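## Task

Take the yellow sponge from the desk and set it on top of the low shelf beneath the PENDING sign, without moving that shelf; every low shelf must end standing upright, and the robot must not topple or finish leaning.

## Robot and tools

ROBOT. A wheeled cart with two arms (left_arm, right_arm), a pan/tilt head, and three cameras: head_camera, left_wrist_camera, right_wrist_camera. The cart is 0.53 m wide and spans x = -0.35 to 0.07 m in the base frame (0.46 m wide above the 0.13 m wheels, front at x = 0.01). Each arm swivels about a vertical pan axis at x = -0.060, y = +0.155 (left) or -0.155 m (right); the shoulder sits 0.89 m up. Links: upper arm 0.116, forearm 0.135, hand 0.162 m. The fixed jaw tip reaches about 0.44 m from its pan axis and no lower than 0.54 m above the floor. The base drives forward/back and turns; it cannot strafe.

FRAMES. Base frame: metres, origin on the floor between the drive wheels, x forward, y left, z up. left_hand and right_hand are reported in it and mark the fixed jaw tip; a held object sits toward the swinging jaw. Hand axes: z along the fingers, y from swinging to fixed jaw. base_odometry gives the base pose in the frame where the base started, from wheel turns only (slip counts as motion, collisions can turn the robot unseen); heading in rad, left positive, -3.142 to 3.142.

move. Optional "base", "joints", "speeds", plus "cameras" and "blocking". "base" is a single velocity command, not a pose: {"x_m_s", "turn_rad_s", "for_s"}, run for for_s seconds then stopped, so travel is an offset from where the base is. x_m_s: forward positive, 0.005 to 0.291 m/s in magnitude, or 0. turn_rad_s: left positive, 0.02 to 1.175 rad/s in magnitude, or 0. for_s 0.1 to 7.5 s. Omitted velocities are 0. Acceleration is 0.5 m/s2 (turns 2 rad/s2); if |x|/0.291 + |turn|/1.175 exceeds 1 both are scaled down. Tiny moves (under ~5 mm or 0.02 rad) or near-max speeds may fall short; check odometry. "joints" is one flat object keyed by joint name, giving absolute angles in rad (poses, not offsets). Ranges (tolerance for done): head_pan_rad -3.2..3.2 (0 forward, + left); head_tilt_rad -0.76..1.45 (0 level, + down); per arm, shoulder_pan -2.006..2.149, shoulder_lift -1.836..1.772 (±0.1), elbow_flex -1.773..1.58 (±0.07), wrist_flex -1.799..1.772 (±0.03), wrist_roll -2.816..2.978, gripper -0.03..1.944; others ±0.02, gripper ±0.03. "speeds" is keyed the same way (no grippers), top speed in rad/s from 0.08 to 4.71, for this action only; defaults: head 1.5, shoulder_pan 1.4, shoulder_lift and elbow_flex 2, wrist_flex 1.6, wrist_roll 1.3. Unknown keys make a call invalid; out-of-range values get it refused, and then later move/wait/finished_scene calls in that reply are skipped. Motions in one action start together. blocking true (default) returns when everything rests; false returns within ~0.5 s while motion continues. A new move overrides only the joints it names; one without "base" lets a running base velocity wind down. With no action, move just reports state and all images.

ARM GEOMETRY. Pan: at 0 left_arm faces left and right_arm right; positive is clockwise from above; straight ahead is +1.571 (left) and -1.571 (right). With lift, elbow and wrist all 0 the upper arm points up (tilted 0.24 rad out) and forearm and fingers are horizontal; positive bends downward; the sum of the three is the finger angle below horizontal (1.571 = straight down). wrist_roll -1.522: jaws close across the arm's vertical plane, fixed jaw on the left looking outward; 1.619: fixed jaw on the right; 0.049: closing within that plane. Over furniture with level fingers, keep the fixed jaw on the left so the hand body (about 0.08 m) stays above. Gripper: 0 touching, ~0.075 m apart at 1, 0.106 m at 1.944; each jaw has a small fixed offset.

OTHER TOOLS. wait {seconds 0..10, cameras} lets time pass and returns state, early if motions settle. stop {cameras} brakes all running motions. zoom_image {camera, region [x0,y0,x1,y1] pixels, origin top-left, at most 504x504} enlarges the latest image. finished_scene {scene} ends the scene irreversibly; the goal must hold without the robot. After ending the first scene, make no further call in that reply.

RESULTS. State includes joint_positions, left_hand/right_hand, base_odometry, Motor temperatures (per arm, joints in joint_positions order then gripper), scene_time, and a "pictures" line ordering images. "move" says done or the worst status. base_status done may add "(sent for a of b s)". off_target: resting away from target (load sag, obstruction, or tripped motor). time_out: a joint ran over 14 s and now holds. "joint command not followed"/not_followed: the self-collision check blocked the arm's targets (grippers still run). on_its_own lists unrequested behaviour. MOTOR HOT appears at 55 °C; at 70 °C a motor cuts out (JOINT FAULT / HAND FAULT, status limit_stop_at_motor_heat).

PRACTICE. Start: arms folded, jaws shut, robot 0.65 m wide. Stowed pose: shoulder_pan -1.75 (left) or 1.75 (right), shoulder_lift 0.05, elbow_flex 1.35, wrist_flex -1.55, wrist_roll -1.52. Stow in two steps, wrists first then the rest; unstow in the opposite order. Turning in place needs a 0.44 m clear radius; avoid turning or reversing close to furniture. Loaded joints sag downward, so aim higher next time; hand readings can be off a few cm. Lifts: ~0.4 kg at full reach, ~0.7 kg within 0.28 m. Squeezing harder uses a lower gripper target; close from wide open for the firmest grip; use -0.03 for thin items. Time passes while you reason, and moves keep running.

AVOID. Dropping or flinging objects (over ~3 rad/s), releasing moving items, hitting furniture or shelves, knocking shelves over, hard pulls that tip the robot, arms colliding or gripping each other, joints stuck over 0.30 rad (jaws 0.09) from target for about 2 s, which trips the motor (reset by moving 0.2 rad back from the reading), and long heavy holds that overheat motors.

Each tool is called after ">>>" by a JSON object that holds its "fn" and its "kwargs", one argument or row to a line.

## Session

>>> {"fn": "move", "kwargs": {
  "joints": {"head_tilt_rad": 0.25, "head_pan_rad": 0.0},
  "cameras": ["head_camera"]
}}

>>> {"fn": "move", "kwargs": {
  "joints": {"head_pan_rad": 0.95},
  "cameras": ["head_camera"]
}}

>>> {"fn": "move", "kwargs": {
  "joints": {"head_pan_rad": 1.9},
  "cameras": ["head_camera"]
}}

>>> {"fn": "move", "kwargs": {
  "joints": {"head_pan_rad": 2.85},
  "cameras": ["head_camera"]
}}

>>> {"fn": "move", "kwargs": {
  "joints": {"head_pan_rad": -1.9},
  "cameras": ["head_camera"]
}}

>>> {"fn": "move", "kwargs": {
  "joints": {"head_pan_rad": -0.95},
  "cameras": ["head_camera"]
}}

Scene clock: 0.93 s.
Motor temperatures (°C): left_arm=[30 31 30 31 31 29] | right_arm=[29 27 26 27 30 26]
move: done
base_odometry: x=+0.000 y=+0.000 heading=+0.000
base_status: not commanded
joint_positions: head_pan_rad=+0.000 head_tilt_rad=+0.242 left_arm_shoulder_pan_rad=+0.002 left_arm_shoulder_lift_rad=-1.688 left_arm_elbow_flex_rad=+1.459 left_arm_wrist_flex_rad=+0.984 left_arm_wrist_roll_rad=-0.001 left_arm_gripper_rad=+0.000 right_arm_shoulder_pan_rad=+0.004 right_arm_shoulder_lift_rad=-1.732 right_arm_elbow_flex_rad=+1.485 right_arm_wrist_flex_rad=+1.015 right_arm_wrist_roll_rad=+0.000 right_arm_gripper_rad=+0.000
joint_status: all done
left_hand: x=-0.0597 y=+0.3120 z=+0.8286 quat_wxyz=(+0.397, -0.918, +0.023, +0.009) (m; base frame)
right_hand: x=-0.0607 y=-0.3093 z=+0.8243 quat_wxyz=(+0.009, +0.024, +0.920, -0.391) (m; base frame)
pictures: head_camera
Images, in order (width x height): head_camera 644x476.

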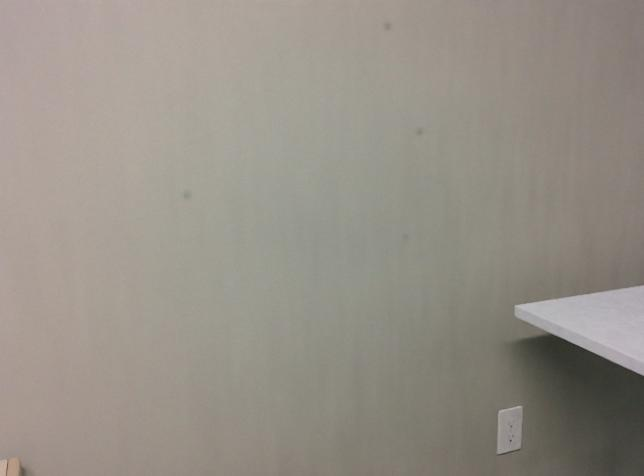

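Scene clock: 2.37 s.
move: done
base_odometry: x=+0.000 y=+0.000 heading=+0.000
base_status: not commanded
joint_positions: head_pan_rad=+0.939 head_tilt_rad=+0.242 left_arm_shoulder_pan_rad=+0.002 left_arm_shoulder_lift_rad=-1.688 left_arm_elbow_flex_rad=+1.459 left_arm_wrist_flex_rad=+0.984 left_arm_wrist_roll_rad=-0.001 left_arm_gripper_rad=+0.000 right_arm_shoulder_pan_rad=+0.004 right_arm_shoulder_lift_rad=-1.732 right_arm_elbow_flex_rad=+1.485 right_arm_wrist_flex_rad=+1.015 right_arm_wrist_roll_rad=+0.000 right_arm_gripper_rad=+0.000
joint_status: all done
left_hand: x=-0.0597 y=+0.3120 z=+0.8286 quat_wxyz=(+0.397, -0.918, +0.023, +0.009) (m; base frame)
right_hand: x=-0.0607 y=-0.3093 z=+0.8243 quat_wxyz=(+0.009, +0.024, +0.920, -0.391) (m; base frame)
pictures: head_camera
Images, in order (width x height): head_camera 644x476.

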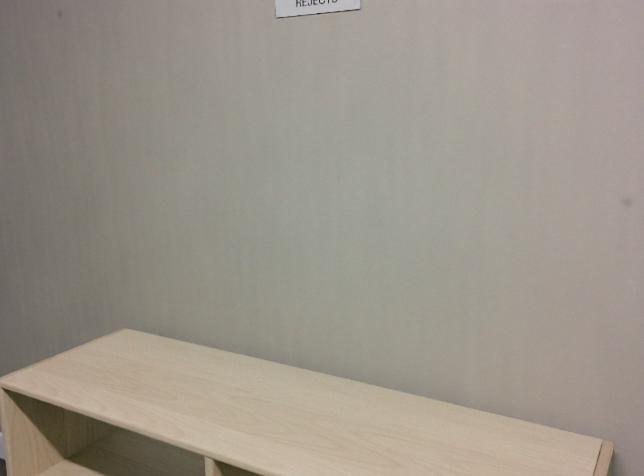

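Scene clock: 3.80 s.
move: done
base_odometry: x=+0.000 y=+0.000 heading=+0.000
base_status: not commanded
joint_positions: head_pan_rad=+1.890 head_tilt_rad=+0.242 left_arm_shoulder_pan_rad=+0.002 left_arm_shoulder_lift_rad=-1.688 left_arm_elbow_flex_rad=+1.459 left_arm_wrist_flex_rad=+0.984 left_arm_wrist_roll_rad=-0.001 left_arm_gripper_rad=+0.000 right_arm_shoulder_pan_rad=+0.004 right_arm_shoulder_lift_rad=-1.732 right_arm_elbow_flex_rad=+1.485 right_arm_wrist_flex_rad=+1.015 right_arm_wrist_roll_rad=+0.000 right_arm_gripper_rad=+0.000
joint_status: all done
left_hand: x=-0.0597 y=+0.3120 z=+0.8286 quat_wxyz=(+0.397, -0.918, +0.023, +0.009) (m; base frame)
right_hand: x=-0.0607 y=-0.3093 z=+0.8243 quat_wxyz=(+0.009, +0.024, +0.920, -0.391) (m; base frame)
pictures: head_camera
Images, in order (width x height): head_camera 644x476.

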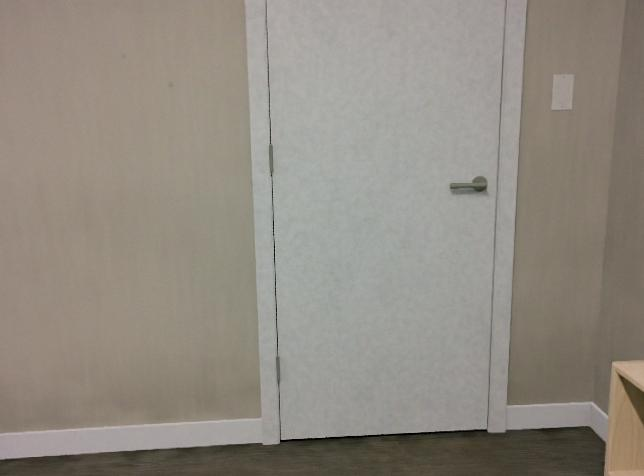

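Scene clock: 5.23 s.
move: done
base_odometry: x=+0.000 y=+0.000 heading=+0.000
base_status: not commanded
joint_positions: head_pan_rad=+2.839 head_tilt_rad=+0.242 left_arm_shoulder_pan_rad=+0.002 left_arm_shoulder_lift_rad=-1.688 left_arm_elbow_flex_rad=+1.459 left_arm_wrist_flex_rad=+0.984 left_arm_wrist_roll_rad=-0.001 left_arm_gripper_rad=+0.000 right_arm_shoulder_pan_rad=+0.004 right_arm_shoulder_lift_rad=-1.732 right_arm_elbow_flex_rad=+1.485 right_arm_wrist_flex_rad=+1.015 right_arm_wrist_roll_rad=+0.000 right_arm_gripper_rad=+0.000
joint_status: all done
left_hand: x=-0.0597 y=+0.3120 z=+0.8286 quat_wxyz=(+0.397, -0.918, +0.023, +0.009) (m; base frame)
right_hand: x=-0.0607 y=-0.3093 z=+0.8243 quat_wxyz=(+0.009, +0.024, +0.920, -0.391) (m; base frame)
pictures: head_camera
Images, in order (width x height): head_camera 644x476.

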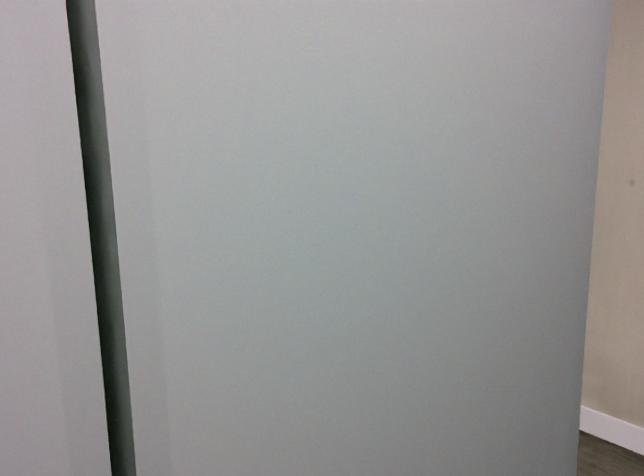

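Scene clock: 9.20 s.
move: done
base_odometry: x=+0.000 y=+0.000 heading=+0.000
base_status: not commanded
joint_positions: head_pan_rad=-1.891 head_tilt_rad=+0.242 left_arm_shoulder_pan_rad=+0.002 left_arm_shoulder_lift_rad=-1.688 left_arm_elbow_flex_rad=+1.459 left_arm_wrist_flex_rad=+0.984 left_arm_wrist_roll_rad=-0.001 left_arm_gripper_rad=+0.000 right_arm_shoulder_pan_rad=+0.004 right_arm_shoulder_lift_rad=-1.732 right_arm_elbow_flex_rad=+1.485 right_arm_wrist_flex_rad=+1.015 right_arm_wrist_roll_rad=+0.000 right_arm_gripper_rad=+0.000
joint_status: all done
left_hand: x=-0.0597 y=+0.3120 z=+0.8286 quat_wxyz=(+0.397, -0.918, +0.023, +0.009) (m; base frame)
right_hand: x=-0.0607 y=-0.3093 z=+0.8243 quat_wxyz=(+0.009, +0.024, +0.920, -0.391) (m; base frame)
pictures: head_camera
Images, in order (width x height): head_camera 644x476.

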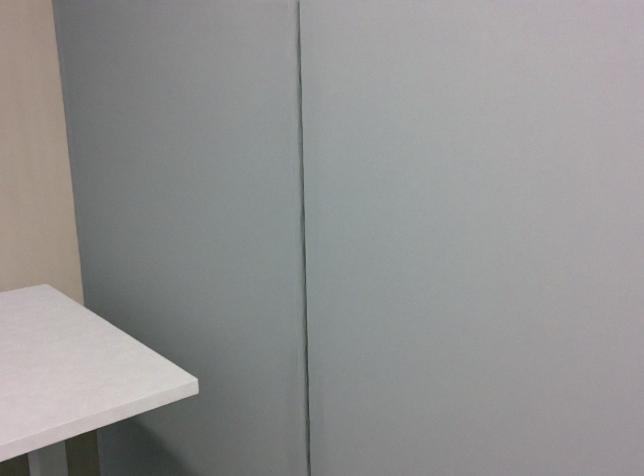

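Scene clock: 10.63 s.
move: done
base_odometry: x=+0.000 y=+0.000 heading=+0.000
base_status: not commanded
joint_positions: head_pan_rad=-0.960 head_tilt_rad=+0.242 left_arm_shoulder_pan_rad=+0.002 left_arm_shoulder_lift_rad=-1.688 left_arm_elbow_flex_rad=+1.459 left_arm_wrist_flex_rad=+0.984 left_arm_wrist_roll_rad=-0.001 left_arm_gripper_rad=+0.000 right_arm_shoulder_pan_rad=+0.004 right_arm_shoulder_lift_rad=-1.732 right_arm_elbow_flex_rad=+1.485 right_arm_wrist_flex_rad=+1.015 right_arm_wrist_roll_rad=+0.000 right_arm_gripper_rad=+0.000
joint_status: all done
left_hand: x=-0.0597 y=+0.3120 z=+0.8286 quat_wxyz=(+0.397, -0.918, +0.023, +0.009) (m; base frame)
right_hand: x=-0.0607 y=-0.3093 z=+0.8243 quat_wxyz=(+0.009, +0.024, +0.920, -0.391) (m; base frame)
pictures: head_camera
Images, in order (width x height): head_camera 644x476.

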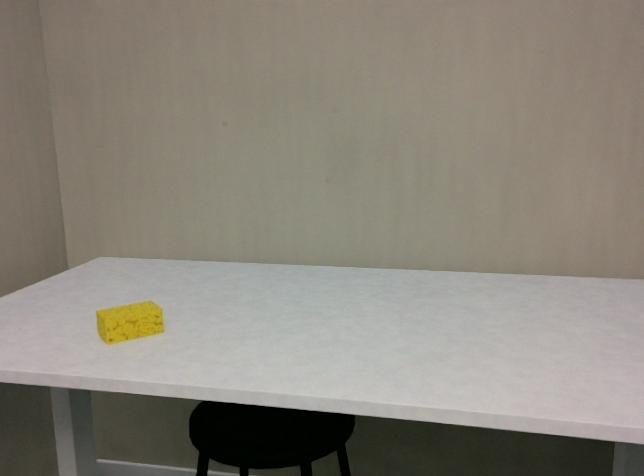

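>>> {"fn": "move", "kwargs": {
  "base": {"turn_rad_s": -0.34, "for_s": 1.0},
  "joints": {"head_pan_rad": 0, "head_tilt_rad": 0.61}
}}

>>> {"fn": "move", "kwargs": {
  "base": {"x_m_s": 0.2, "for_s": 3.17}
}}

>>> {"fn": "move", "kwargs": {
  "base": {"turn_rad_s": -0.6, "for_s": 1.305},
  "cameras": ["head_camera"]
}}

Scene clock: 34.03 s.
move: done
base_odometry: x=+0.000 y=+0.000 heading=-0.341
base_status: done (sent for 1 of 1 s)
joint_positions: head_pan_rad=-0.011 head_tilt_rad=+0.604 left_arm_shoulder_pan_rad=-0.001 left_arm_shoulder_lift_rad=-1.688 left_arm_elbow_flex_rad=+1.459 left_arm_wrist_flex_rad=+0.984 left_arm_wrist_roll_rad=-0.001 left_arm_gripper_rad=+0.000 right_arm_shoulder_pan_rad=+0.000 right_arm_shoulder_lift_rad=-1.732 right_arm_elbow_flex_rad=+1.485 right_arm_wrist_flex_rad=+1.015 right_arm_wrist_roll_rad=+0.000 right_arm_gripper_rad=+0.000
joint_status: all done
left_hand: x=-0.0602 y=+0.3120 z=+0.8286 quat_wxyz=(+0.397, -0.918, +0.022, +0.010) (m; base frame)
right_hand: x=-0.0599 y=-0.3093 z=+0.8243 quat_wxyz=(+0.010, +0.022, +0.920, -0.391) (m; base frame)
pictures: none

Scene clock: 38.27 s.
move: done
base_odometry: x=+0.597 y=-0.212 heading=-0.341
base_status: done (sent for 3.17 of 3.17 s)
joint_positions: head_pan_rad=-0.011 head_tilt_rad=+0.604 left_arm_shoulder_pan_rad=-0.001 left_arm_shoulder_lift_rad=-1.688 left_arm_elbow_flex_rad=+1.459 left_arm_wrist_flex_rad=+0.984 left_arm_wrist_roll_rad=-0.001 left_arm_gripper_rad=+0.000 right_arm_shoulder_pan_rad=+0.001 right_arm_shoulder_lift_rad=-1.732 right_arm_elbow_flex_rad=+1.485 right_arm_wrist_flex_rad=+1.015 right_arm_wrist_roll_rad=+0.000 right_arm_gripper_rad=+0.000
joint_status: not commanded
left_hand: x=-0.0602 y=+0.3120 z=+0.8286 quat_wxyz=(+0.397, -0.918, +0.022, +0.010) (m; base frame)
right_hand: x=-0.0602 y=-0.3093 z=+0.8243 quat_wxyz=(+0.009, +0.023, +0.920, -0.391) (m; base frame)
pictures: none

Scene clock: 40.27 s.
move: done
base_odometry: x=+0.596 y=-0.212 heading=-1.119
base_status: done (sent for 1.3 of 1.3 s)
joint_positions: head_pan_rad=-0.011 head_tilt_rad=+0.604 left_arm_shoulder_pan_rad=+0.002 left_arm_shoulder_lift_rad=-1.688 left_arm_elbow_flex_rad=+1.459 left_arm_wrist_flex_rad=+0.984 left_arm_wrist_roll_rad=-0.001 left_arm_gripper_rad=+0.000 right_arm_shoulder_pan_rad=+0.003 right_arm_shoulder_lift_rad=-1.732 right_arm_elbow_flex_rad=+1.485 right_arm_wrist_flex_rad=+1.015 right_arm_wrist_roll_rad=+0.000 right_arm_gripper_rad=+0.000
joint_status: not commanded
left_hand: x=-0.0597 y=+0.3120 z=+0.8286 quat_wxyz=(+0.397, -0.918, +0.023, +0.009) (m; base frame)
right_hand: x=-0.0604 y=-0.3093 z=+0.8243 quat_wxyz=(+0.009, +0.024, +0.920, -0.391) (m; base frame)
pictures: head_camera
Images, in order (width x height): head_camera 644x476.

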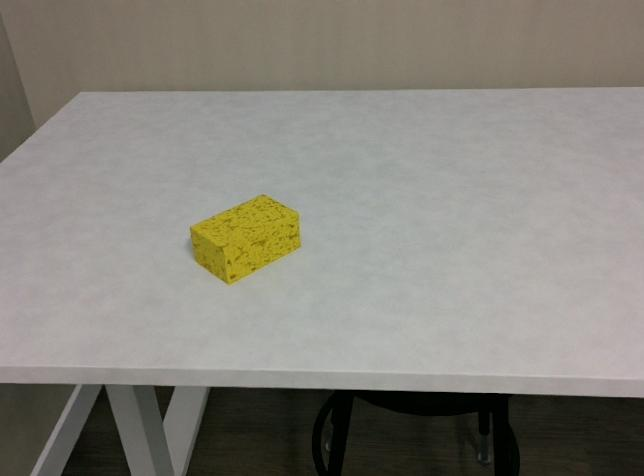

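>>> {"fn": "move", "kwargs": {
  "base": {"turn_rad_s": 0.3, "for_s": 1.0},
  "joints": {"left_arm_shoulder_lift_rad": 0.2, "left_arm_elbow_flex_rad": -0.2, "left_arm_wrist_flex_rad": 0.7}
}}

>>> {"fn": "move", "kwargs": {
  "base": {"x_m_s": 0.1, "for_s": 1.7},
  "joints": {"left_arm_shoulder_pan_rad": 1.678, "left_arm_wrist_roll_rad": -2.08, "left_arm_gripper_rad": 1.94}
}}

>>> {"fn": "move", "kwargs": {
  "base": {"turn_rad_s": -0.3, "for_s": 1.0}
}}

>>> {"fn": "move", "kwargs": {
  "base": {"x_m_s": 0.1, "for_s": 1.4},
  "joints": {"head_tilt_rad": 0.9},
  "cameras": ["head_camera", "left_wrist_camera"]
}}

Scene clock: 63.77 s.
move: done
base_odometry: x=+0.597 y=-0.212 heading=-0.823
base_status: done (sent for 1 of 1 s)
joint_positions: head_pan_rad=-0.011 head_tilt_rad=+0.604 left_arm_shoulder_pan_rad=-0.006 left_arm_shoulder_lift_rad=+0.209 left_arm_elbow_flex_rad=-0.162 left_arm_wrist_flex_rad=+0.712 left_arm_wrist_roll_rad=-0.001 left_arm_gripper_rad=+0.000 right_arm_shoulder_pan_rad=+0.001 right_arm_shoulder_lift_rad=-1.732 right_arm_elbow_flex_rad=+1.485 right_arm_wrist_flex_rad=+1.015 right_arm_wrist_roll_rad=+0.000 right_arm_gripper_rad=+0.000
joint_status: all done
left_hand: x=-0.0619 y=+0.4822 z=+0.8809 quat_wxyz=(+0.395, -0.919, +0.020, +0.011) (m; base frame)
right_hand: x=-0.0602 y=-0.3093 z=+0.8243 quat_wxyz=(+0.009, +0.023, +0.920, -0.391) (m; base frame)
pictures: none

Scene clock: 66.20 s.
move: done
base_odometry: x=+0.713 y=-0.337 heading=-0.820
base_status: done (sent for 1.7 of 1.7 s)
joint_positions: head_pan_rad=-0.011 head_tilt_rad=+0.604 left_arm_shoulder_pan_rad=+1.672 left_arm_shoulder_lift_rad=+0.209 left_arm_elbow_flex_rad=-0.162 left_arm_wrist_flex_rad=+0.712 left_arm_wrist_roll_rad=-2.075 left_arm_gripper_rad=+1.925 right_arm_shoulder_pan_rad=+0.000 right_arm_shoulder_lift_rad=-1.732 right_arm_elbow_flex_rad=+1.485 right_arm_wrist_flex_rad=+1.015 right_arm_wrist_roll_rad=+0.000 right_arm_gripper_rad=+0.000
joint_status: all done
left_hand: x=+0.2743 y=+0.1277 z=+0.8895 quat_wxyz=(+0.385, +0.295, +0.870, +0.088) (m; base frame)
right_hand: x=-0.0599 y=-0.3093 z=+0.8243 quat_wxyz=(+0.010, +0.022, +0.920, -0.391) (m; base frame)
pictures: none

Scene clock: 67.83 s.
move: done
base_odometry: x=+0.712 y=-0.336 heading=-1.121
base_status: done (sent for 1 of 1 s)
joint_positions: head_pan_rad=-0.011 head_tilt_rad=+0.604 left_arm_shoulder_pan_rad=+1.677 left_arm_shoulder_lift_rad=+0.209 left_arm_elbow_flex_rad=-0.162 left_arm_wrist_flex_rad=+0.712 left_arm_wrist_roll_rad=-2.075 left_arm_gripper_rad=+1.925 right_arm_shoulder_pan_rad=+0.001 right_arm_shoulder_lift_rad=-1.732 right_arm_elbow_flex_rad=+1.485 right_arm_wrist_flex_rad=+1.015 right_arm_wrist_roll_rad=+0.000 right_arm_gripper_rad=+0.000
joint_status: not commanded
left_hand: x=+0.2741 y=+0.1262 z=+0.8895 quat_wxyz=(+0.385, +0.297, +0.869, +0.087) (m; base frame)
right_hand: x=-0.0602 y=-0.3093 z=+0.8243 quat_wxyz=(+0.009, +0.023, +0.920, -0.391) (m; base frame)
pictures: none

Scene clock: 69.97 s.
move: done
base_odometry: x=+0.774 y=-0.463 heading=-1.122
base_status: done (sent for 1.4 of 1.4 s)
joint_positions: head_pan_rad=-0.011 head_tilt_rad=+0.894 left_arm_shoulder_pan_rad=+1.677 left_arm_shoulder_lift_rad=+0.209 left_arm_elbow_flex_rad=-0.162 left_arm_wrist_flex_rad=+0.711 left_arm_wrist_roll_rad=-2.075 left_arm_gripper_rad=+1.925 right_arm_shoulder_pan_rad=+0.000 right_arm_shoulder_lift_rad=-1.732 right_arm_elbow_flex_rad=+1.485 right_arm_wrist_flex_rad=+1.015 right_arm_wrist_roll_rad=+0.000 right_arm_gripper_rad=+0.000
joint_status: all done
left_hand: x=+0.2743 y=+0.1261 z=+0.8897 quat_wxyz=(+0.386, +0.297, +0.869, +0.088) (m; base frame)
right_hand: x=-0.0599 y=-0.3093 z=+0.8243 quat_wxyz=(+0.010, +0.022, +0.920, -0.391) (m; base frame)
pictures: head_camera, left_wrist_camera
Images, in order (width x height): head_camera 644x476, left_wrist_camera 644x476.

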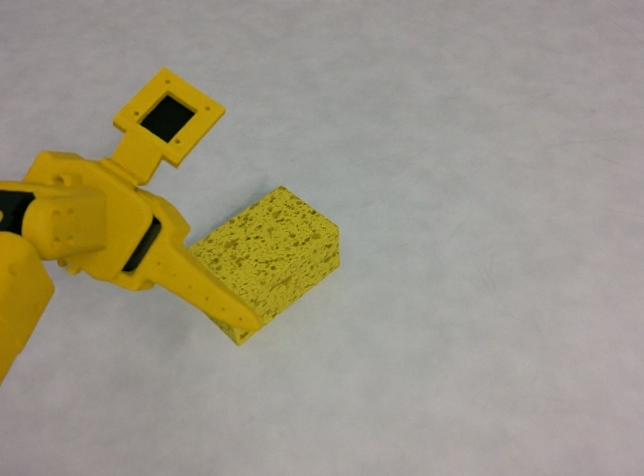

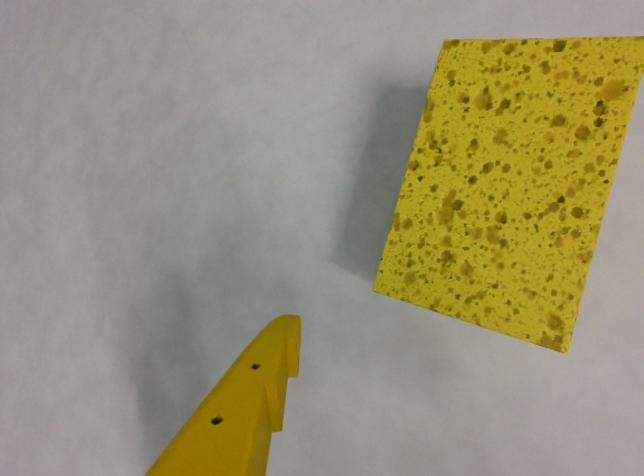

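>>> {"fn": "move", "kwargs": {
  "base": {"x_m_s": 0.05, "for_s": 0.42},
  "joints": {"left_arm_wrist_roll_rad": -2.12, "left_arm_shoulder_lift_rad": 0.67, "left_arm_elbow_flex_rad": -0.54, "left_arm_wrist_flex_rad": 0.65},
  "cameras": ["head_camera", "left_wrist_camera"]
}}

Scene clock: 94.20 s.
move: done
base_odometry: x=+0.783 y=-0.483 heading=-1.122
base_status: done (sent for 0.43 of 0.43 s)
joint_positions: head_pan_rad=-0.011 head_tilt_rad=+0.894 left_arm_shoulder_pan_rad=+1.677 left_arm_shoulder_lift_rad=+0.685 left_arm_elbow_flex_rad=-0.504 left_arm_wrist_flex_rad=+0.662 left_arm_wrist_roll_rad=-2.116 left_arm_gripper_rad=+1.925 right_arm_shoulder_pan_rad=+0.003 right_arm_shoulder_lift_rad=-1.732 right_arm_elbow_flex_rad=+1.485 right_arm_wrist_flex_rad=+1.015 right_arm_wrist_roll_rad=+0.000 right_arm_gripper_rad=+0.000
joint_status: all done
left_hand: x=+0.3056 y=+0.1226 z=+0.8274 quat_wxyz=(+0.346, +0.320, +0.878, +0.086) (m; base frame)
right_hand: x=-0.0604 y=-0.3093 z=+0.8243 quat_wxyz=(+0.009, +0.024, +0.920, -0.391) (m; base frame)
pictures: head_camera, left_wrist_camera
Images, in order (width x height): head_camera 644x476, left_wrist_camera 644x476.

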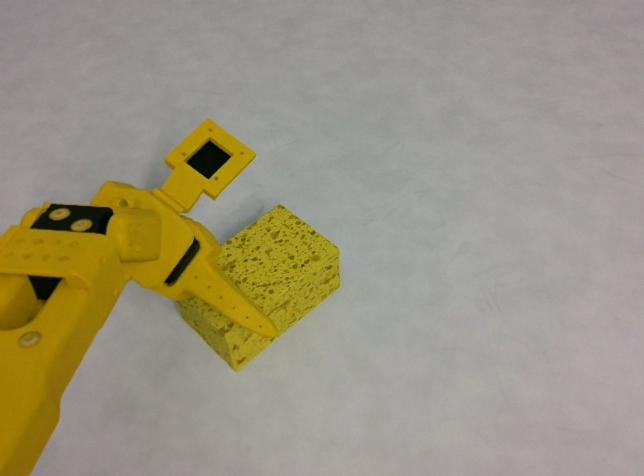

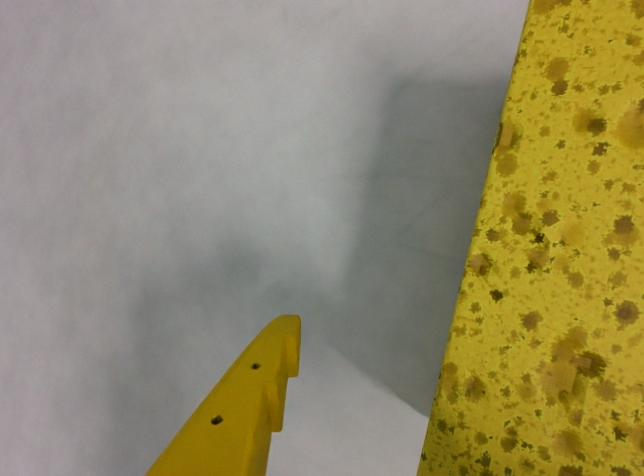

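>>> {"fn": "move", "kwargs": {
  "joints": {"left_arm_wrist_roll_rad": -2.2, "left_arm_shoulder_pan_rad": 1.73}
}}

>>> {"fn": "move", "kwargs": {
  "joints": {"left_arm_shoulder_lift_rad": 0.96, "left_arm_elbow_flex_rad": -0.88, "left_arm_wrist_flex_rad": 0.84},
  "speeds": {"left_arm_shoulder_lift_rad": 0.28, "left_arm_elbow_flex_rad": 0.4, "left_arm_wrist_flex_rad": 0.23},
  "cameras": ["head_camera", "left_wrist_camera"]
}}

Scene clock: 103.93 s.
move: done
base_odometry: x=+0.783 y=-0.483 heading=-1.122
base_status: not commanded
joint_positions: head_pan_rad=-0.011 head_tilt_rad=+0.894 left_arm_shoulder_pan_rad=+1.726 left_arm_shoulder_lift_rad=+0.685 left_arm_elbow_flex_rad=-0.504 left_arm_wrist_flex_rad=+0.662 left_arm_wrist_roll_rad=-2.197 left_arm_gripper_rad=+1.925 right_arm_shoulder_pan_rad=+0.003 right_arm_shoulder_lift_rad=-1.732 right_arm_elbow_flex_rad=+1.485 right_arm_wrist_flex_rad=+1.015 right_arm_wrist_roll_rad=+0.000 right_arm_gripper_rad=+0.000
joint_status: all done
left_hand: x=+0.3039 y=+0.1043 z=+0.8278 quat_wxyz=(+0.344, +0.377, +0.855, +0.092) (m; base frame)
right_hand: x=-0.0604 y=-0.3093 z=+0.8243 quat_wxyz=(+0.009, +0.024, +0.920, -0.391) (m; base frame)
pictures: none

Scene clock: 105.43 s.
move: done
base_odometry: x=+0.783 y=-0.483 heading=-1.122
base_status: not commanded
joint_positions: head_pan_rad=-0.011 head_tilt_rad=+0.894 left_arm_shoulder_pan_rad=+1.726 left_arm_shoulder_lift_rad=+0.976 left_arm_elbow_flex_rad=-0.843 left_arm_wrist_flex_rad=+0.836 left_arm_wrist_roll_rad=-2.197 left_arm_gripper_rad=+1.925 right_arm_shoulder_pan_rad=+0.003 right_arm_shoulder_lift_rad=-1.732 right_arm_elbow_flex_rad=+1.485 right_arm_wrist_flex_rad=+1.015 right_arm_wrist_roll_rad=+0.000 right_arm_gripper_rad=+0.000
joint_status: all done
left_hand: x=+0.3050 y=+0.1041 z=+0.7915 quat_wxyz=(+0.286, +0.385, +0.874, +0.076) (m; base frame)
right_hand: x=-0.0604 y=-0.3093 z=+0.8243 quat_wxyz=(+0.009, +0.024, +0.920, -0.391) (m; base frame)
pictures: head_camera, left_wrist_camera
Images, in order (width x height): head_camera 644x476, left_wrist_camera 644x476.

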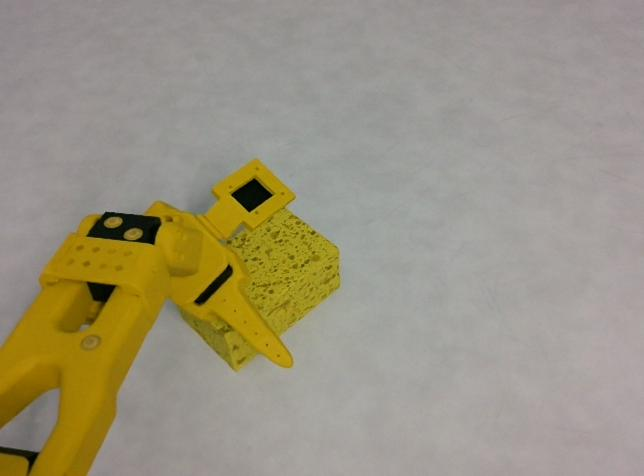

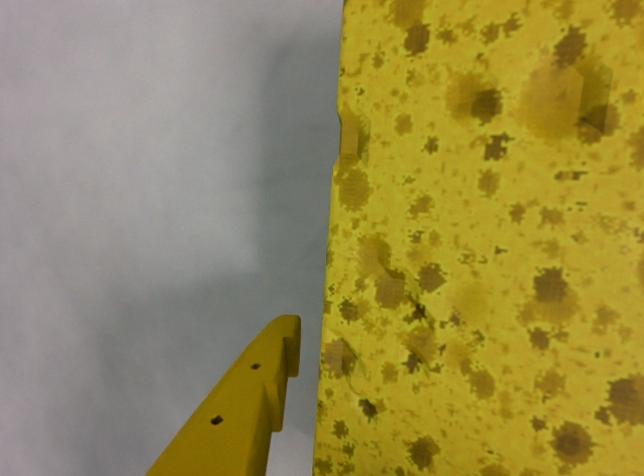

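>>> {"fn": "move", "kwargs": {
  "joints": {"left_arm_shoulder_pan_rad": 1.705}
}}

>>> {"fn": "move", "kwargs": {
  "joints": {"left_arm_shoulder_lift_rad": 1.07},
  "speeds": {"left_arm_shoulder_lift_rad": 0.2},
  "cameras": ["head_camera", "left_wrist_camera"]
}}

Scene clock: 112.70 s.
move: done
base_odometry: x=+0.783 y=-0.483 heading=-1.122
base_status: not commanded
joint_positions: head_pan_rad=-0.011 head_tilt_rad=+0.894 left_arm_shoulder_pan_rad=+1.711 left_arm_shoulder_lift_rad=+0.976 left_arm_elbow_flex_rad=-0.843 left_arm_wrist_flex_rad=+0.836 left_arm_wrist_roll_rad=-2.197 left_arm_gripper_rad=+1.925 right_arm_shoulder_pan_rad=+0.003 right_arm_shoulder_lift_rad=-1.732 right_arm_elbow_flex_rad=+1.485 right_arm_wrist_flex_rad=+1.015 right_arm_wrist_roll_rad=+0.000 right_arm_gripper_rad=+0.000
joint_status: all done
left_hand: x=+0.3057 y=+0.1098 z=+0.7915 quat_wxyz=(+0.286, +0.379, +0.877, +0.078) (m; base frame)
right_hand: x=-0.0604 y=-0.3093 z=+0.8243 quat_wxyz=(+0.009, +0.024, +0.920, -0.391) (m; base frame)
pictures: none

Scene clock: 113.67 s.
move: done
base_odometry: x=+0.783 y=-0.482 heading=-1.122
base_status: not commanded
joint_positions: head_pan_rad=-0.011 head_tilt_rad=+0.894 left_arm_shoulder_pan_rad=+1.711 left_arm_shoulder_lift_rad=+1.048 left_arm_elbow_flex_rad=-0.872 left_arm_wrist_flex_rad=+0.838 left_arm_wrist_roll_rad=-2.197 left_arm_gripper_rad=+1.925 right_arm_shoulder_pan_rad=+0.003 right_arm_shoulder_lift_rad=-1.732 right_arm_elbow_flex_rad=+1.485 right_arm_wrist_flex_rad=+1.015 right_arm_wrist_roll_rad=+0.000 right_arm_gripper_rad=+0.000
joint_status: all done
left_hand: x=+0.3018 y=+0.1103 z=+0.7737 quat_wxyz=(+0.265, +0.381, +0.883, +0.073) (m; base frame)
right_hand: x=-0.0604 y=-0.3093 z=+0.8243 quat_wxyz=(+0.009, +0.024, +0.920, -0.391) (m; base frame)
pictures: head_camera, left_wrist_camera
Images, in order (width x height): head_camera 644x476, left_wrist_camera 644x476.

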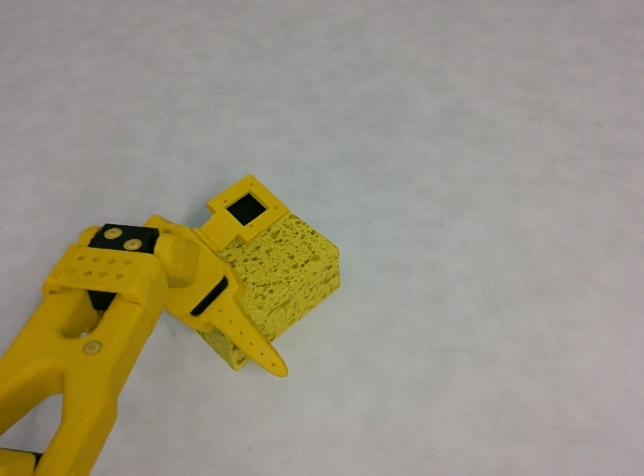

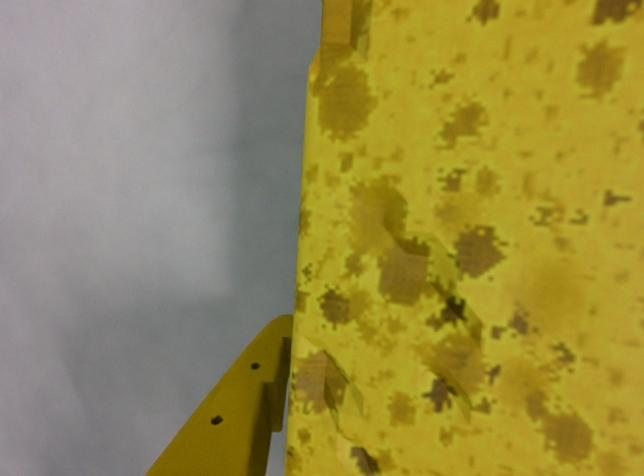

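>>> {"fn": "move", "kwargs": {
  "joints": {"left_arm_gripper_rad": 0.6}
}}

>>> {"fn": "move", "kwargs": {
  "joints": {"left_arm_gripper_rad": 1.0, "left_arm_shoulder_lift_rad": 0.9},
  "speeds": {"left_arm_shoulder_lift_rad": 0.3},
  "cameras": ["head_camera", "left_wrist_camera"]
}}

Scene clock: 120.50 s.
move: off_target
base_odometry: x=+0.783 y=-0.482 heading=-1.122
base_status: not commanded
joint_positions: head_pan_rad=-0.011 head_tilt_rad=+0.894 left_arm_shoulder_pan_rad=+1.714 left_arm_shoulder_lift_rad=+1.021 left_arm_elbow_flex_rad=-0.892 left_arm_wrist_flex_rad=+0.844 left_arm_wrist_roll_rad=-2.193 left_arm_gripper_rad=+1.017 right_arm_shoulder_pan_rad=+0.003 right_arm_shoulder_lift_rad=-1.732 right_arm_elbow_flex_rad=+1.485 right_arm_wrist_flex_rad=+1.015 right_arm_wrist_roll_rad=+0.000 right_arm_gripper_rad=+0.000
joint_status: left_arm_gripper_rad off_target (ended at +1.017, target +0.600)
left_hand: x=+0.3069 y=+0.1085 z=+0.7869 quat_wxyz=(+0.284, +0.378, +0.878, +0.077) (m; base frame)
right_hand: x=-0.0604 y=-0.3093 z=+0.8243 quat_wxyz=(+0.009, +0.024, +0.920, -0.391) (m; base frame)
pictures: none

Scene clock: 121.47 s.
move: off_target
base_odometry: x=+0.783 y=-0.482 heading=-1.122
base_status: not commanded
joint_positions: head_pan_rad=-0.011 head_tilt_rad=+0.894 left_arm_shoulder_pan_rad=+1.715 left_arm_shoulder_lift_rad=+0.955 left_arm_elbow_flex_rad=-0.880 left_arm_wrist_flex_rad=+0.846 left_arm_wrist_roll_rad=-2.193 left_arm_gripper_rad=+1.040 right_arm_shoulder_pan_rad=-0.002 right_arm_shoulder_lift_rad=-1.732 right_arm_elbow_flex_rad=+1.485 right_arm_wrist_flex_rad=+1.015 right_arm_wrist_roll_rad=+0.000 right_arm_gripper_rad=+0.000
joint_status: left_arm_gripper_rad off_target (ended at +1.040, target +1.000); the others done
left_hand: x=+0.3113 y=+0.1073 z=+0.8064 quat_wxyz=(+0.309, +0.376, +0.870, +0.083) (m; base frame)
right_hand: x=-0.0597 y=-0.3093 z=+0.8243 quat_wxyz=(+0.010, +0.021, +0.920, -0.390) (m; base frame)
pictures: head_camera, left_wrist_camera
Images, in order (width x height): head_camera 644x476, left_wrist_camera 644x476.

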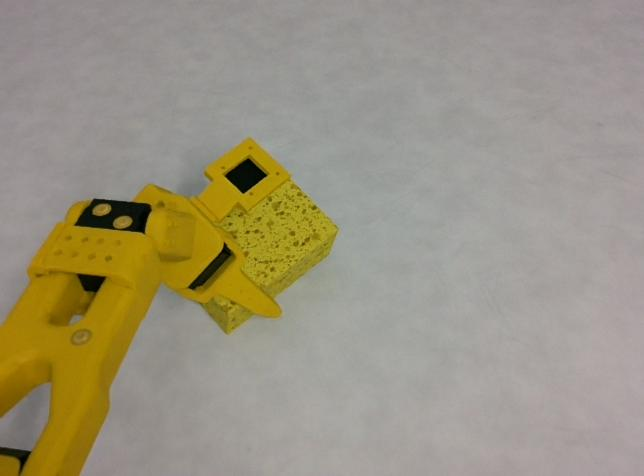

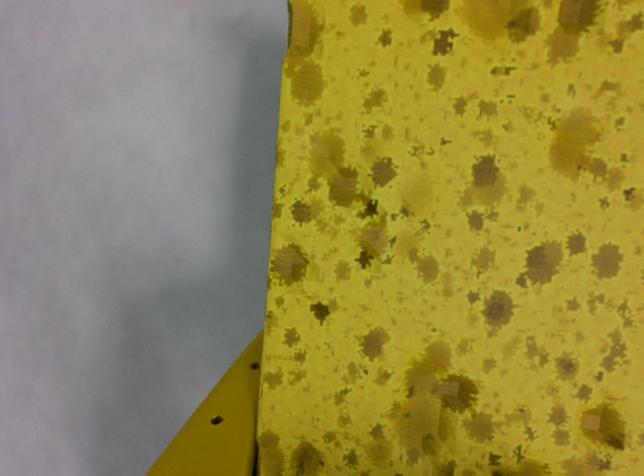

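>>> {"fn": "move", "kwargs": {
  "joints": {"left_arm_gripper_rad": 0.9, "left_arm_shoulder_lift_rad": 0.7},
  "speeds": {"left_arm_shoulder_lift_rad": 0.4}
}}

>>> {"fn": "move", "kwargs": {
  "base": {"x_m_s": -0.2, "for_s": 3.5},
  "joints": {"head_pan_rad": -2.4, "head_tilt_rad": 0.5},
  "cameras": ["head_camera", "left_wrist_camera"]
}}

>>> {"fn": "move", "kwargs": {
  "joints": {"left_arm_shoulder_lift_rad": -0.6, "left_arm_elbow_flex_rad": 1.2, "left_arm_wrist_flex_rad": 0.2, "head_pan_rad": -3.1},
  "speeds": {"left_arm_shoulder_lift_rad": 0.5, "left_arm_elbow_flex_rad": 0.83, "left_arm_wrist_flex_rad": 0.25},
  "cameras": ["head_camera", "left_wrist_camera"]
}}

Scene clock: 144.23 s.
move: off_target
base_odometry: x=+0.783 y=-0.482 heading=-1.122
base_status: not commanded
joint_positions: head_pan_rad=-0.011 head_tilt_rad=+0.894 left_arm_shoulder_pan_rad=+1.707 left_arm_shoulder_lift_rad=+0.772 left_arm_elbow_flex_rad=-0.874 left_arm_wrist_flex_rad=+0.846 left_arm_wrist_roll_rad=-2.204 left_arm_gripper_rad=+0.953 right_arm_shoulder_pan_rad=-0.002 right_arm_shoulder_lift_rad=-1.732 right_arm_elbow_flex_rad=+1.485 right_arm_wrist_flex_rad=+1.015 right_arm_wrist_roll_rad=+0.000 right_arm_gripper_rad=+0.000
joint_status: left_arm_gripper_rad off_target (ended at +0.952, target +0.900); the others done
left_hand: x=+0.3213 y=+0.1087 z=+0.8688 quat_wxyz=(+0.387, +0.364, +0.840, +0.108) (m; base frame)
right_hand: x=-0.0597 y=-0.3093 z=+0.8243 quat_wxyz=(+0.010, +0.021, +0.920, -0.390) (m; base frame)
pictures: none

Scene clock: 148.90 s.
move: done
base_odometry: x=+0.477 y=+0.147 heading=-1.118
base_status: done (sent for 3.5 of 3.5 s)
joint_positions: head_pan_rad=-2.392 head_tilt_rad=+0.513 left_arm_shoulder_pan_rad=+1.707 left_arm_shoulder_lift_rad=+0.772 left_arm_elbow_flex_rad=-0.874 left_arm_wrist_flex_rad=+0.846 left_arm_wrist_roll_rad=-2.204 left_arm_gripper_rad=+0.953 right_arm_shoulder_pan_rad=-0.002 right_arm_shoulder_lift_rad=-1.732 right_arm_elbow_flex_rad=+1.485 right_arm_wrist_flex_rad=+1.015 right_arm_wrist_roll_rad=+0.000 right_arm_gripper_rad=+0.000
joint_status: all done
left_hand: x=+0.3213 y=+0.1087 z=+0.8688 quat_wxyz=(+0.387, +0.364, +0.840, +0.108) (m; base frame)
right_hand: x=-0.0597 y=-0.3093 z=+0.8243 quat_wxyz=(+0.010, +0.021, +0.920, -0.390) (m; base frame)
pictures: head_camera, left_wrist_camera
Images, in order (width x height): head_camera 644x476, left_wrist_camera 644x476.

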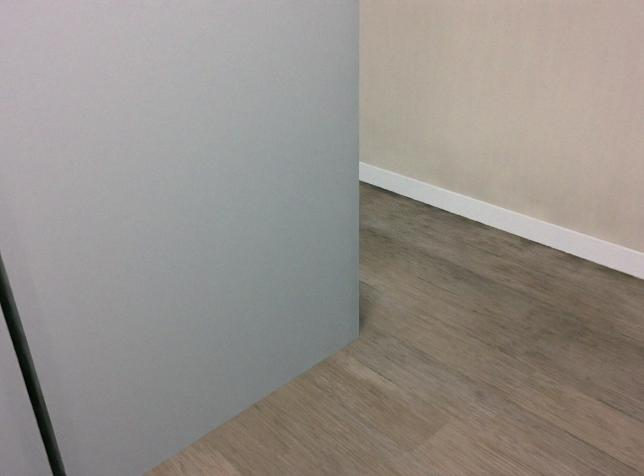

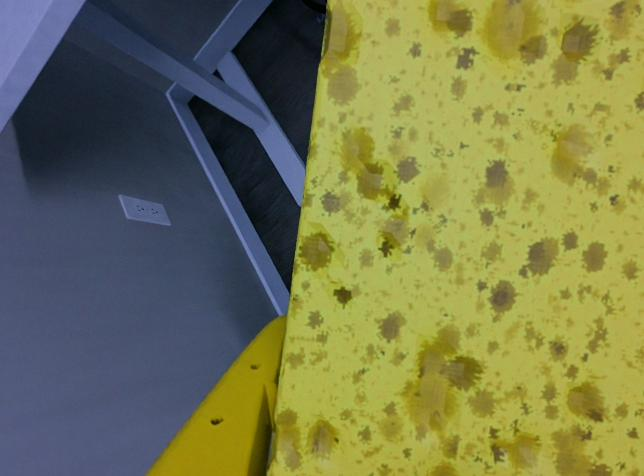

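Scene clock: 152.07 s.
move: done
base_odometry: x=+0.477 y=+0.147 heading=-1.118
base_status: not commanded
joint_positions: head_pan_rad=-3.091 head_tilt_rad=+0.513 left_arm_shoulder_pan_rad=+1.707 left_arm_shoulder_lift_rad=-0.570 left_arm_elbow_flex_rad=+1.202 left_arm_wrist_flex_rad=+0.214 left_arm_wrist_roll_rad=-2.204 left_arm_gripper_rad=+0.953 right_arm_shoulder_pan_rad=-0.002 right_arm_shoulder_lift_rad=-1.732 right_arm_elbow_flex_rad=+1.485 right_arm_wrist_flex_rad=+1.015 right_arm_wrist_roll_rad=+0.000 right_arm_gripper_rad=+0.000
joint_status: all done
left_hand: x=+0.1541 y=+0.1317 z=+0.8115 quat_wxyz=(+0.342, +0.372, +0.858, +0.095) (m; base frame)
right_hand: x=-0.0597 y=-0.3093 z=+0.8243 quat_wxyz=(+0.010, +0.021, +0.920, -0.390) (m; base frame)
pictures: head_camera, left_wrist_camera
Images, in order (width x height): head_camera 644x476, left_wrist_camera 644x476.

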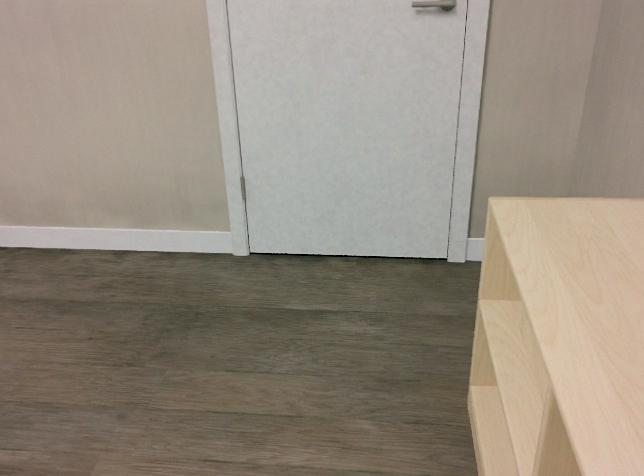

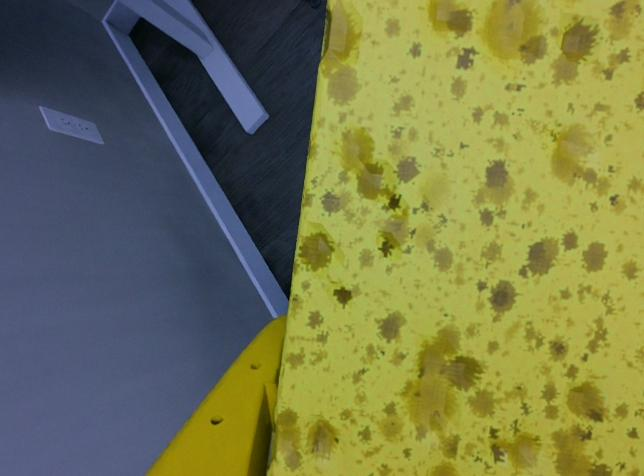

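>>> {"fn": "move", "kwargs": {
  "base": {"turn_rad_s": 0.5, "for_s": 1.0}
}}

>>> {"fn": "move", "kwargs": {
  "base": {"x_m_s": -0.2, "for_s": 3.0}
}}

>>> {"fn": "move", "kwargs": {
  "base": {"turn_rad_s": 0.6, "for_s": 4.4},
  "joints": {"head_pan_rad": 0.3, "head_tilt_rad": 0.5},
  "cameras": ["head_camera", "left_wrist_camera"]
}}

Scene clock: 179.30 s.
move: done
base_odometry: x=+0.477 y=+0.148 heading=-0.620
base_status: done (sent for 1 of 1 s)
joint_positions: head_pan_rad=-3.091 head_tilt_rad=+0.513 left_arm_shoulder_pan_rad=+1.704 left_arm_shoulder_lift_rad=-0.570 left_arm_elbow_flex_rad=+1.202 left_arm_wrist_flex_rad=+0.212 left_arm_wrist_roll_rad=-2.204 left_arm_gripper_rad=+0.953 right_arm_shoulder_pan_rad=-0.002 right_arm_shoulder_lift_rad=-1.732 right_arm_elbow_flex_rad=+1.485 right_arm_wrist_flex_rad=+1.015 right_arm_wrist_roll_rad=+0.000 right_arm_gripper_rad=+0.000
joint_status: not commanded
left_hand: x=+0.1544 y=+0.1324 z=+0.8117 quat_wxyz=(+0.342, +0.370, +0.858, +0.096) (m; base frame)
right_hand: x=-0.0597 y=-0.3093 z=+0.8243 quat_wxyz=(+0.010, +0.021, +0.920, -0.390) (m; base frame)
pictures: none

Scene clock: 183.53 s.
move: done
base_odometry: x=-0.012 y=+0.495 heading=-0.618
base_status: done (sent for 3 of 3 s)
joint_positions: head_pan_rad=-3.091 head_tilt_rad=+0.512 left_arm_shoulder_pan_rad=+1.704 left_arm_shoulder_lift_rad=-0.570 left_arm_elbow_flex_rad=+1.202 left_arm_wrist_flex_rad=+0.212 left_arm_wrist_roll_rad=-2.204 left_arm_gripper_rad=+0.953 right_arm_shoulder_pan_rad=-0.002 right_arm_shoulder_lift_rad=-1.732 right_arm_elbow_flex_rad=+1.485 right_arm_wrist_flex_rad=+1.015 right_arm_wrist_roll_rad=+0.000 right_arm_gripper_rad=+0.000
joint_status: not commanded
left_hand: x=+0.1544 y=+0.1324 z=+0.8117 quat_wxyz=(+0.342, +0.370, +0.858, +0.096) (m; base frame)
right_hand: x=-0.0597 y=-0.3093 z=+0.8243 quat_wxyz=(+0.010, +0.021, +0.920, -0.390) (m; base frame)
pictures: none

Scene clock: 188.63 s.
move: done
base_odometry: x=-0.013 y=+0.495 heading=+2.019
base_status: done (sent for 4.4 of 4.4 s)
joint_positions: head_pan_rad=+0.290 head_tilt_rad=+0.512 left_arm_shoulder_pan_rad=+1.706 left_arm_shoulder_lift_rad=-0.570 left_arm_elbow_flex_rad=+1.202 left_arm_wrist_flex_rad=+0.212 left_arm_wrist_roll_rad=-2.204 left_arm_gripper_rad=+0.953 right_arm_shoulder_pan_rad=+0.000 right_arm_shoulder_lift_rad=-1.732 right_arm_elbow_flex_rad=+1.485 right_arm_wrist_flex_rad=+1.015 right_arm_wrist_roll_rad=+0.000 right_arm_gripper_rad=+0.000
joint_status: all done
left_hand: x=+0.1543 y=+0.1320 z=+0.8117 quat_wxyz=(+0.342, +0.371, +0.858, +0.096) (m; base frame)
right_hand: x=-0.0599 y=-0.3093 z=+0.8243 quat_wxyz=(+0.010, +0.022, +0.920, -0.391) (m; base frame)
pictures: head_camera, left_wrist_camera
Images, in order (width x height): head_camera 644x476, left_wrist_camera 644x476.

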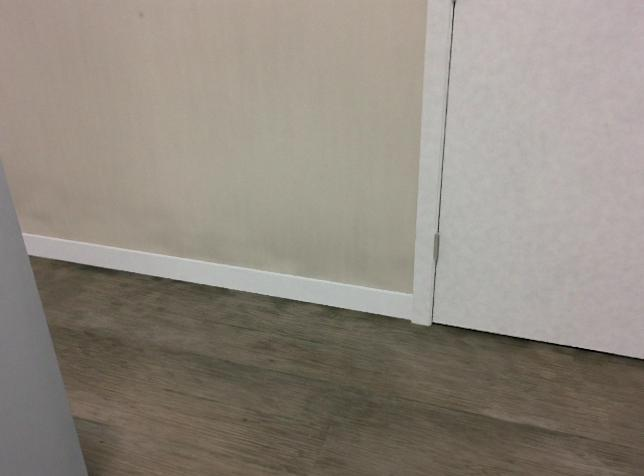

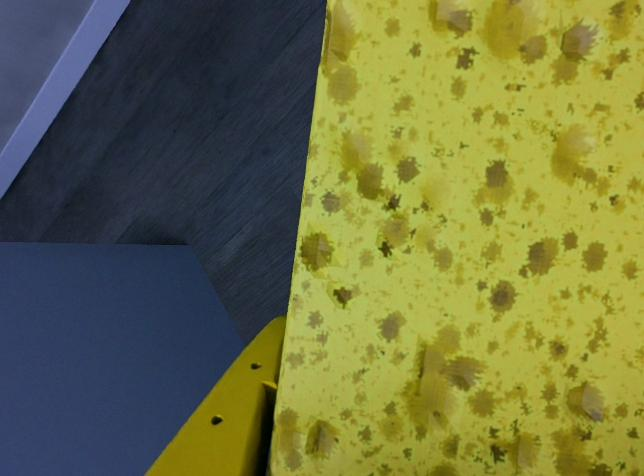

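>>> {"fn": "move", "kwargs": {
  "base": {"x_m_s": 0.2, "for_s": 5.45}
}}

>>> {"fn": "move", "kwargs": {
  "base": {"turn_rad_s": 0.6, "for_s": 2.62},
  "joints": {"head_pan_rad": 0.5, "head_tilt_rad": 0.4},
  "cameras": ["head_camera"]
}}

>>> {"fn": "move", "kwargs": {
  "joints": {"head_pan_rad": -0.3, "head_tilt_rad": 0.4},
  "cameras": ["head_camera"]
}}

Scene clock: 205.80 s.
move: done
base_odometry: x=-0.488 y=+1.480 heading=+2.019
base_status: done (sent for 5.47 of 5.47 s)
joint_positions: head_pan_rad=+0.290 head_tilt_rad=+0.512 left_arm_shoulder_pan_rad=+1.706 left_arm_shoulder_lift_rad=-0.570 left_arm_elbow_flex_rad=+1.202 left_arm_wrist_flex_rad=+0.212 left_arm_wrist_roll_rad=-2.204 left_arm_gripper_rad=+0.953 right_arm_shoulder_pan_rad=+0.003 right_arm_shoulder_lift_rad=-1.732 right_arm_elbow_flex_rad=+1.485 right_arm_wrist_flex_rad=+1.015 right_arm_wrist_roll_rad=+0.000 right_arm_gripper_rad=+0.000
joint_status: not commanded
left_hand: x=+0.1543 y=+0.1320 z=+0.8117 quat_wxyz=(+0.342, +0.371, +0.858, +0.096) (m; base frame)
right_hand: x=-0.0604 y=-0.3093 z=+0.8243 quat_wxyz=(+0.009, +0.024, +0.920, -0.391) (m; base frame)
pictures: none

Scene clock: 209.13 s.
move: done
base_odometry: x=-0.488 y=+1.480 heading=-2.684
base_status: done (sent for 2.63 of 2.63 s)
joint_positions: head_pan_rad=+0.489 head_tilt_rad=+0.413 left_arm_shoulder_pan_rad=+1.706 left_arm_shoulder_lift_rad=-0.570 left_arm_elbow_flex_rad=+1.202 left_arm_wrist_flex_rad=+0.212 left_arm_wrist_roll_rad=-2.204 left_arm_gripper_rad=+0.953 right_arm_shoulder_pan_rad=+0.000 right_arm_shoulder_lift_rad=-1.732 right_arm_elbow_flex_rad=+1.485 right_arm_wrist_flex_rad=+1.015 right_arm_wrist_roll_rad=+0.000 right_arm_gripper_rad=+0.000
joint_status: all done
left_hand: x=+0.1543 y=+0.1320 z=+0.8117 quat_wxyz=(+0.342, +0.371, +0.858, +0.096) (m; base frame)
right_hand: x=-0.0599 y=-0.3093 z=+0.8243 quat_wxyz=(+0.010, +0.022, +0.920, -0.391) (m; base frame)
pictures: head_camera
Images, in order (width x height): head_camera 644x476.

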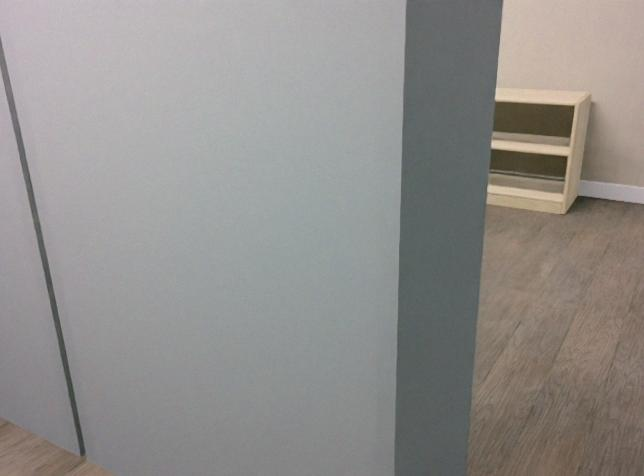

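Scene clock: 210.47 s.
move: done
base_odometry: x=-0.488 y=+1.480 heading=-2.684
base_status: not commanded
joint_positions: head_pan_rad=-0.291 head_tilt_rad=+0.413 left_arm_shoulder_pan_rad=+1.706 left_arm_shoulder_lift_rad=-0.570 left_arm_elbow_flex_rad=+1.202 left_arm_wrist_flex_rad=+0.212 left_arm_wrist_roll_rad=-2.204 left_arm_gripper_rad=+0.953 right_arm_shoulder_pan_rad=+0.000 right_arm_shoulder_lift_rad=-1.732 right_arm_elbow_flex_rad=+1.485 right_arm_wrist_flex_rad=+1.015 right_arm_wrist_roll_rad=+0.000 right_arm_gripper_rad=+0.000
joint_status: all done
left_hand: x=+0.1543 y=+0.1320 z=+0.8117 quat_wxyz=(+0.342, +0.371, +0.858, +0.096) (m; base frame)
right_hand: x=-0.0599 y=-0.3093 z=+0.8243 quat_wxyz=(+0.010, +0.022, +0.920, -0.391) (m; base frame)
pictures: head_camera
Images, in order (width x height): head_camera 644x476.

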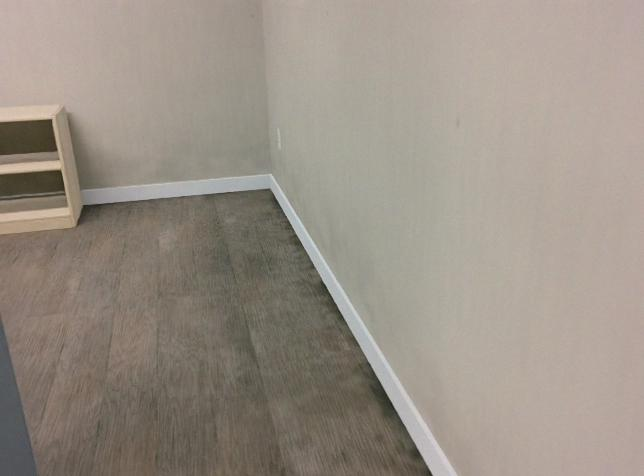

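>>> {"fn": "move", "kwargs": {
  "joints": {"head_pan_rad": 0.6, "head_tilt_rad": 1.0},
  "cameras": ["head_camera"]
}}

>>> {"fn": "move", "kwargs": {
  "joints": {"head_pan_rad": -0.3},
  "cameras": ["head_camera"]
}}

Scene clock: 232.90 s.
move: done
base_odometry: x=-0.488 y=+1.480 heading=-2.684
base_status: not commanded
joint_positions: head_pan_rad=+0.589 head_tilt_rad=+0.994 left_arm_shoulder_pan_rad=+1.706 left_arm_shoulder_lift_rad=-0.570 left_arm_elbow_flex_rad=+1.202 left_arm_wrist_flex_rad=+0.212 left_arm_wrist_roll_rad=-2.204 left_arm_gripper_rad=+0.953 right_arm_shoulder_pan_rad=+0.000 right_arm_shoulder_lift_rad=-1.732 right_arm_elbow_flex_rad=+1.485 right_arm_wrist_flex_rad=+1.015 right_arm_wrist_roll_rad=+0.000 right_arm_gripper_rad=+0.000
joint_status: all done
left_hand: x=+0.1543 y=+0.1320 z=+0.8117 quat_wxyz=(+0.342, +0.371, +0.858, +0.096) (m; base frame)
right_hand: x=-0.0599 y=-0.3093 z=+0.8243 quat_wxyz=(+0.010, +0.022, +0.920, -0.391) (m; base frame)
pictures: head_camera
Images, in order (width x height): head_camera 644x476.

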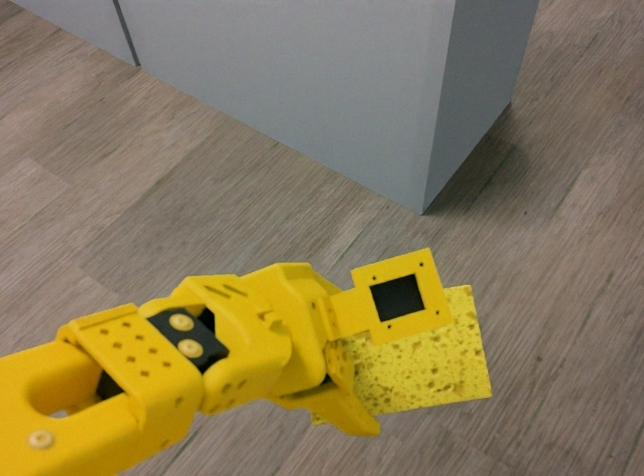

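Scene clock: 234.30 s.
move: done
base_odometry: x=-0.488 y=+1.480 heading=-2.684
base_status: not commanded
joint_positions: head_pan_rad=-0.291 head_tilt_rad=+0.994 left_arm_shoulder_pan_rad=+1.706 left_arm_shoulder_lift_rad=-0.570 left_arm_elbow_flex_rad=+1.202 left_arm_wrist_flex_rad=+0.212 left_arm_wrist_roll_rad=-2.204 left_arm_gripper_rad=+0.953 right_arm_shoulder_pan_rad=+0.000 right_arm_shoulder_lift_rad=-1.732 right_arm_elbow_flex_rad=+1.485 right_arm_wrist_flex_rad=+1.015 right_arm_wrist_roll_rad=+0.000 right_arm_gripper_rad=+0.000
joint_status: all done
left_hand: x=+0.1543 y=+0.1320 z=+0.8117 quat_wxyz=(+0.342, +0.371, +0.858, +0.096) (m; base frame)
right_hand: x=-0.0599 y=-0.3093 z=+0.8243 quat_wxyz=(+0.010, +0.022, +0.920, -0.391) (m; base frame)
pictures: head_camera
Images, in order (width x height): head_camera 644x476.

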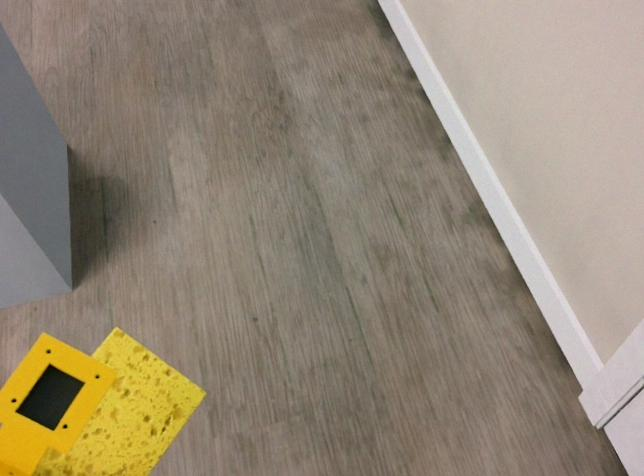

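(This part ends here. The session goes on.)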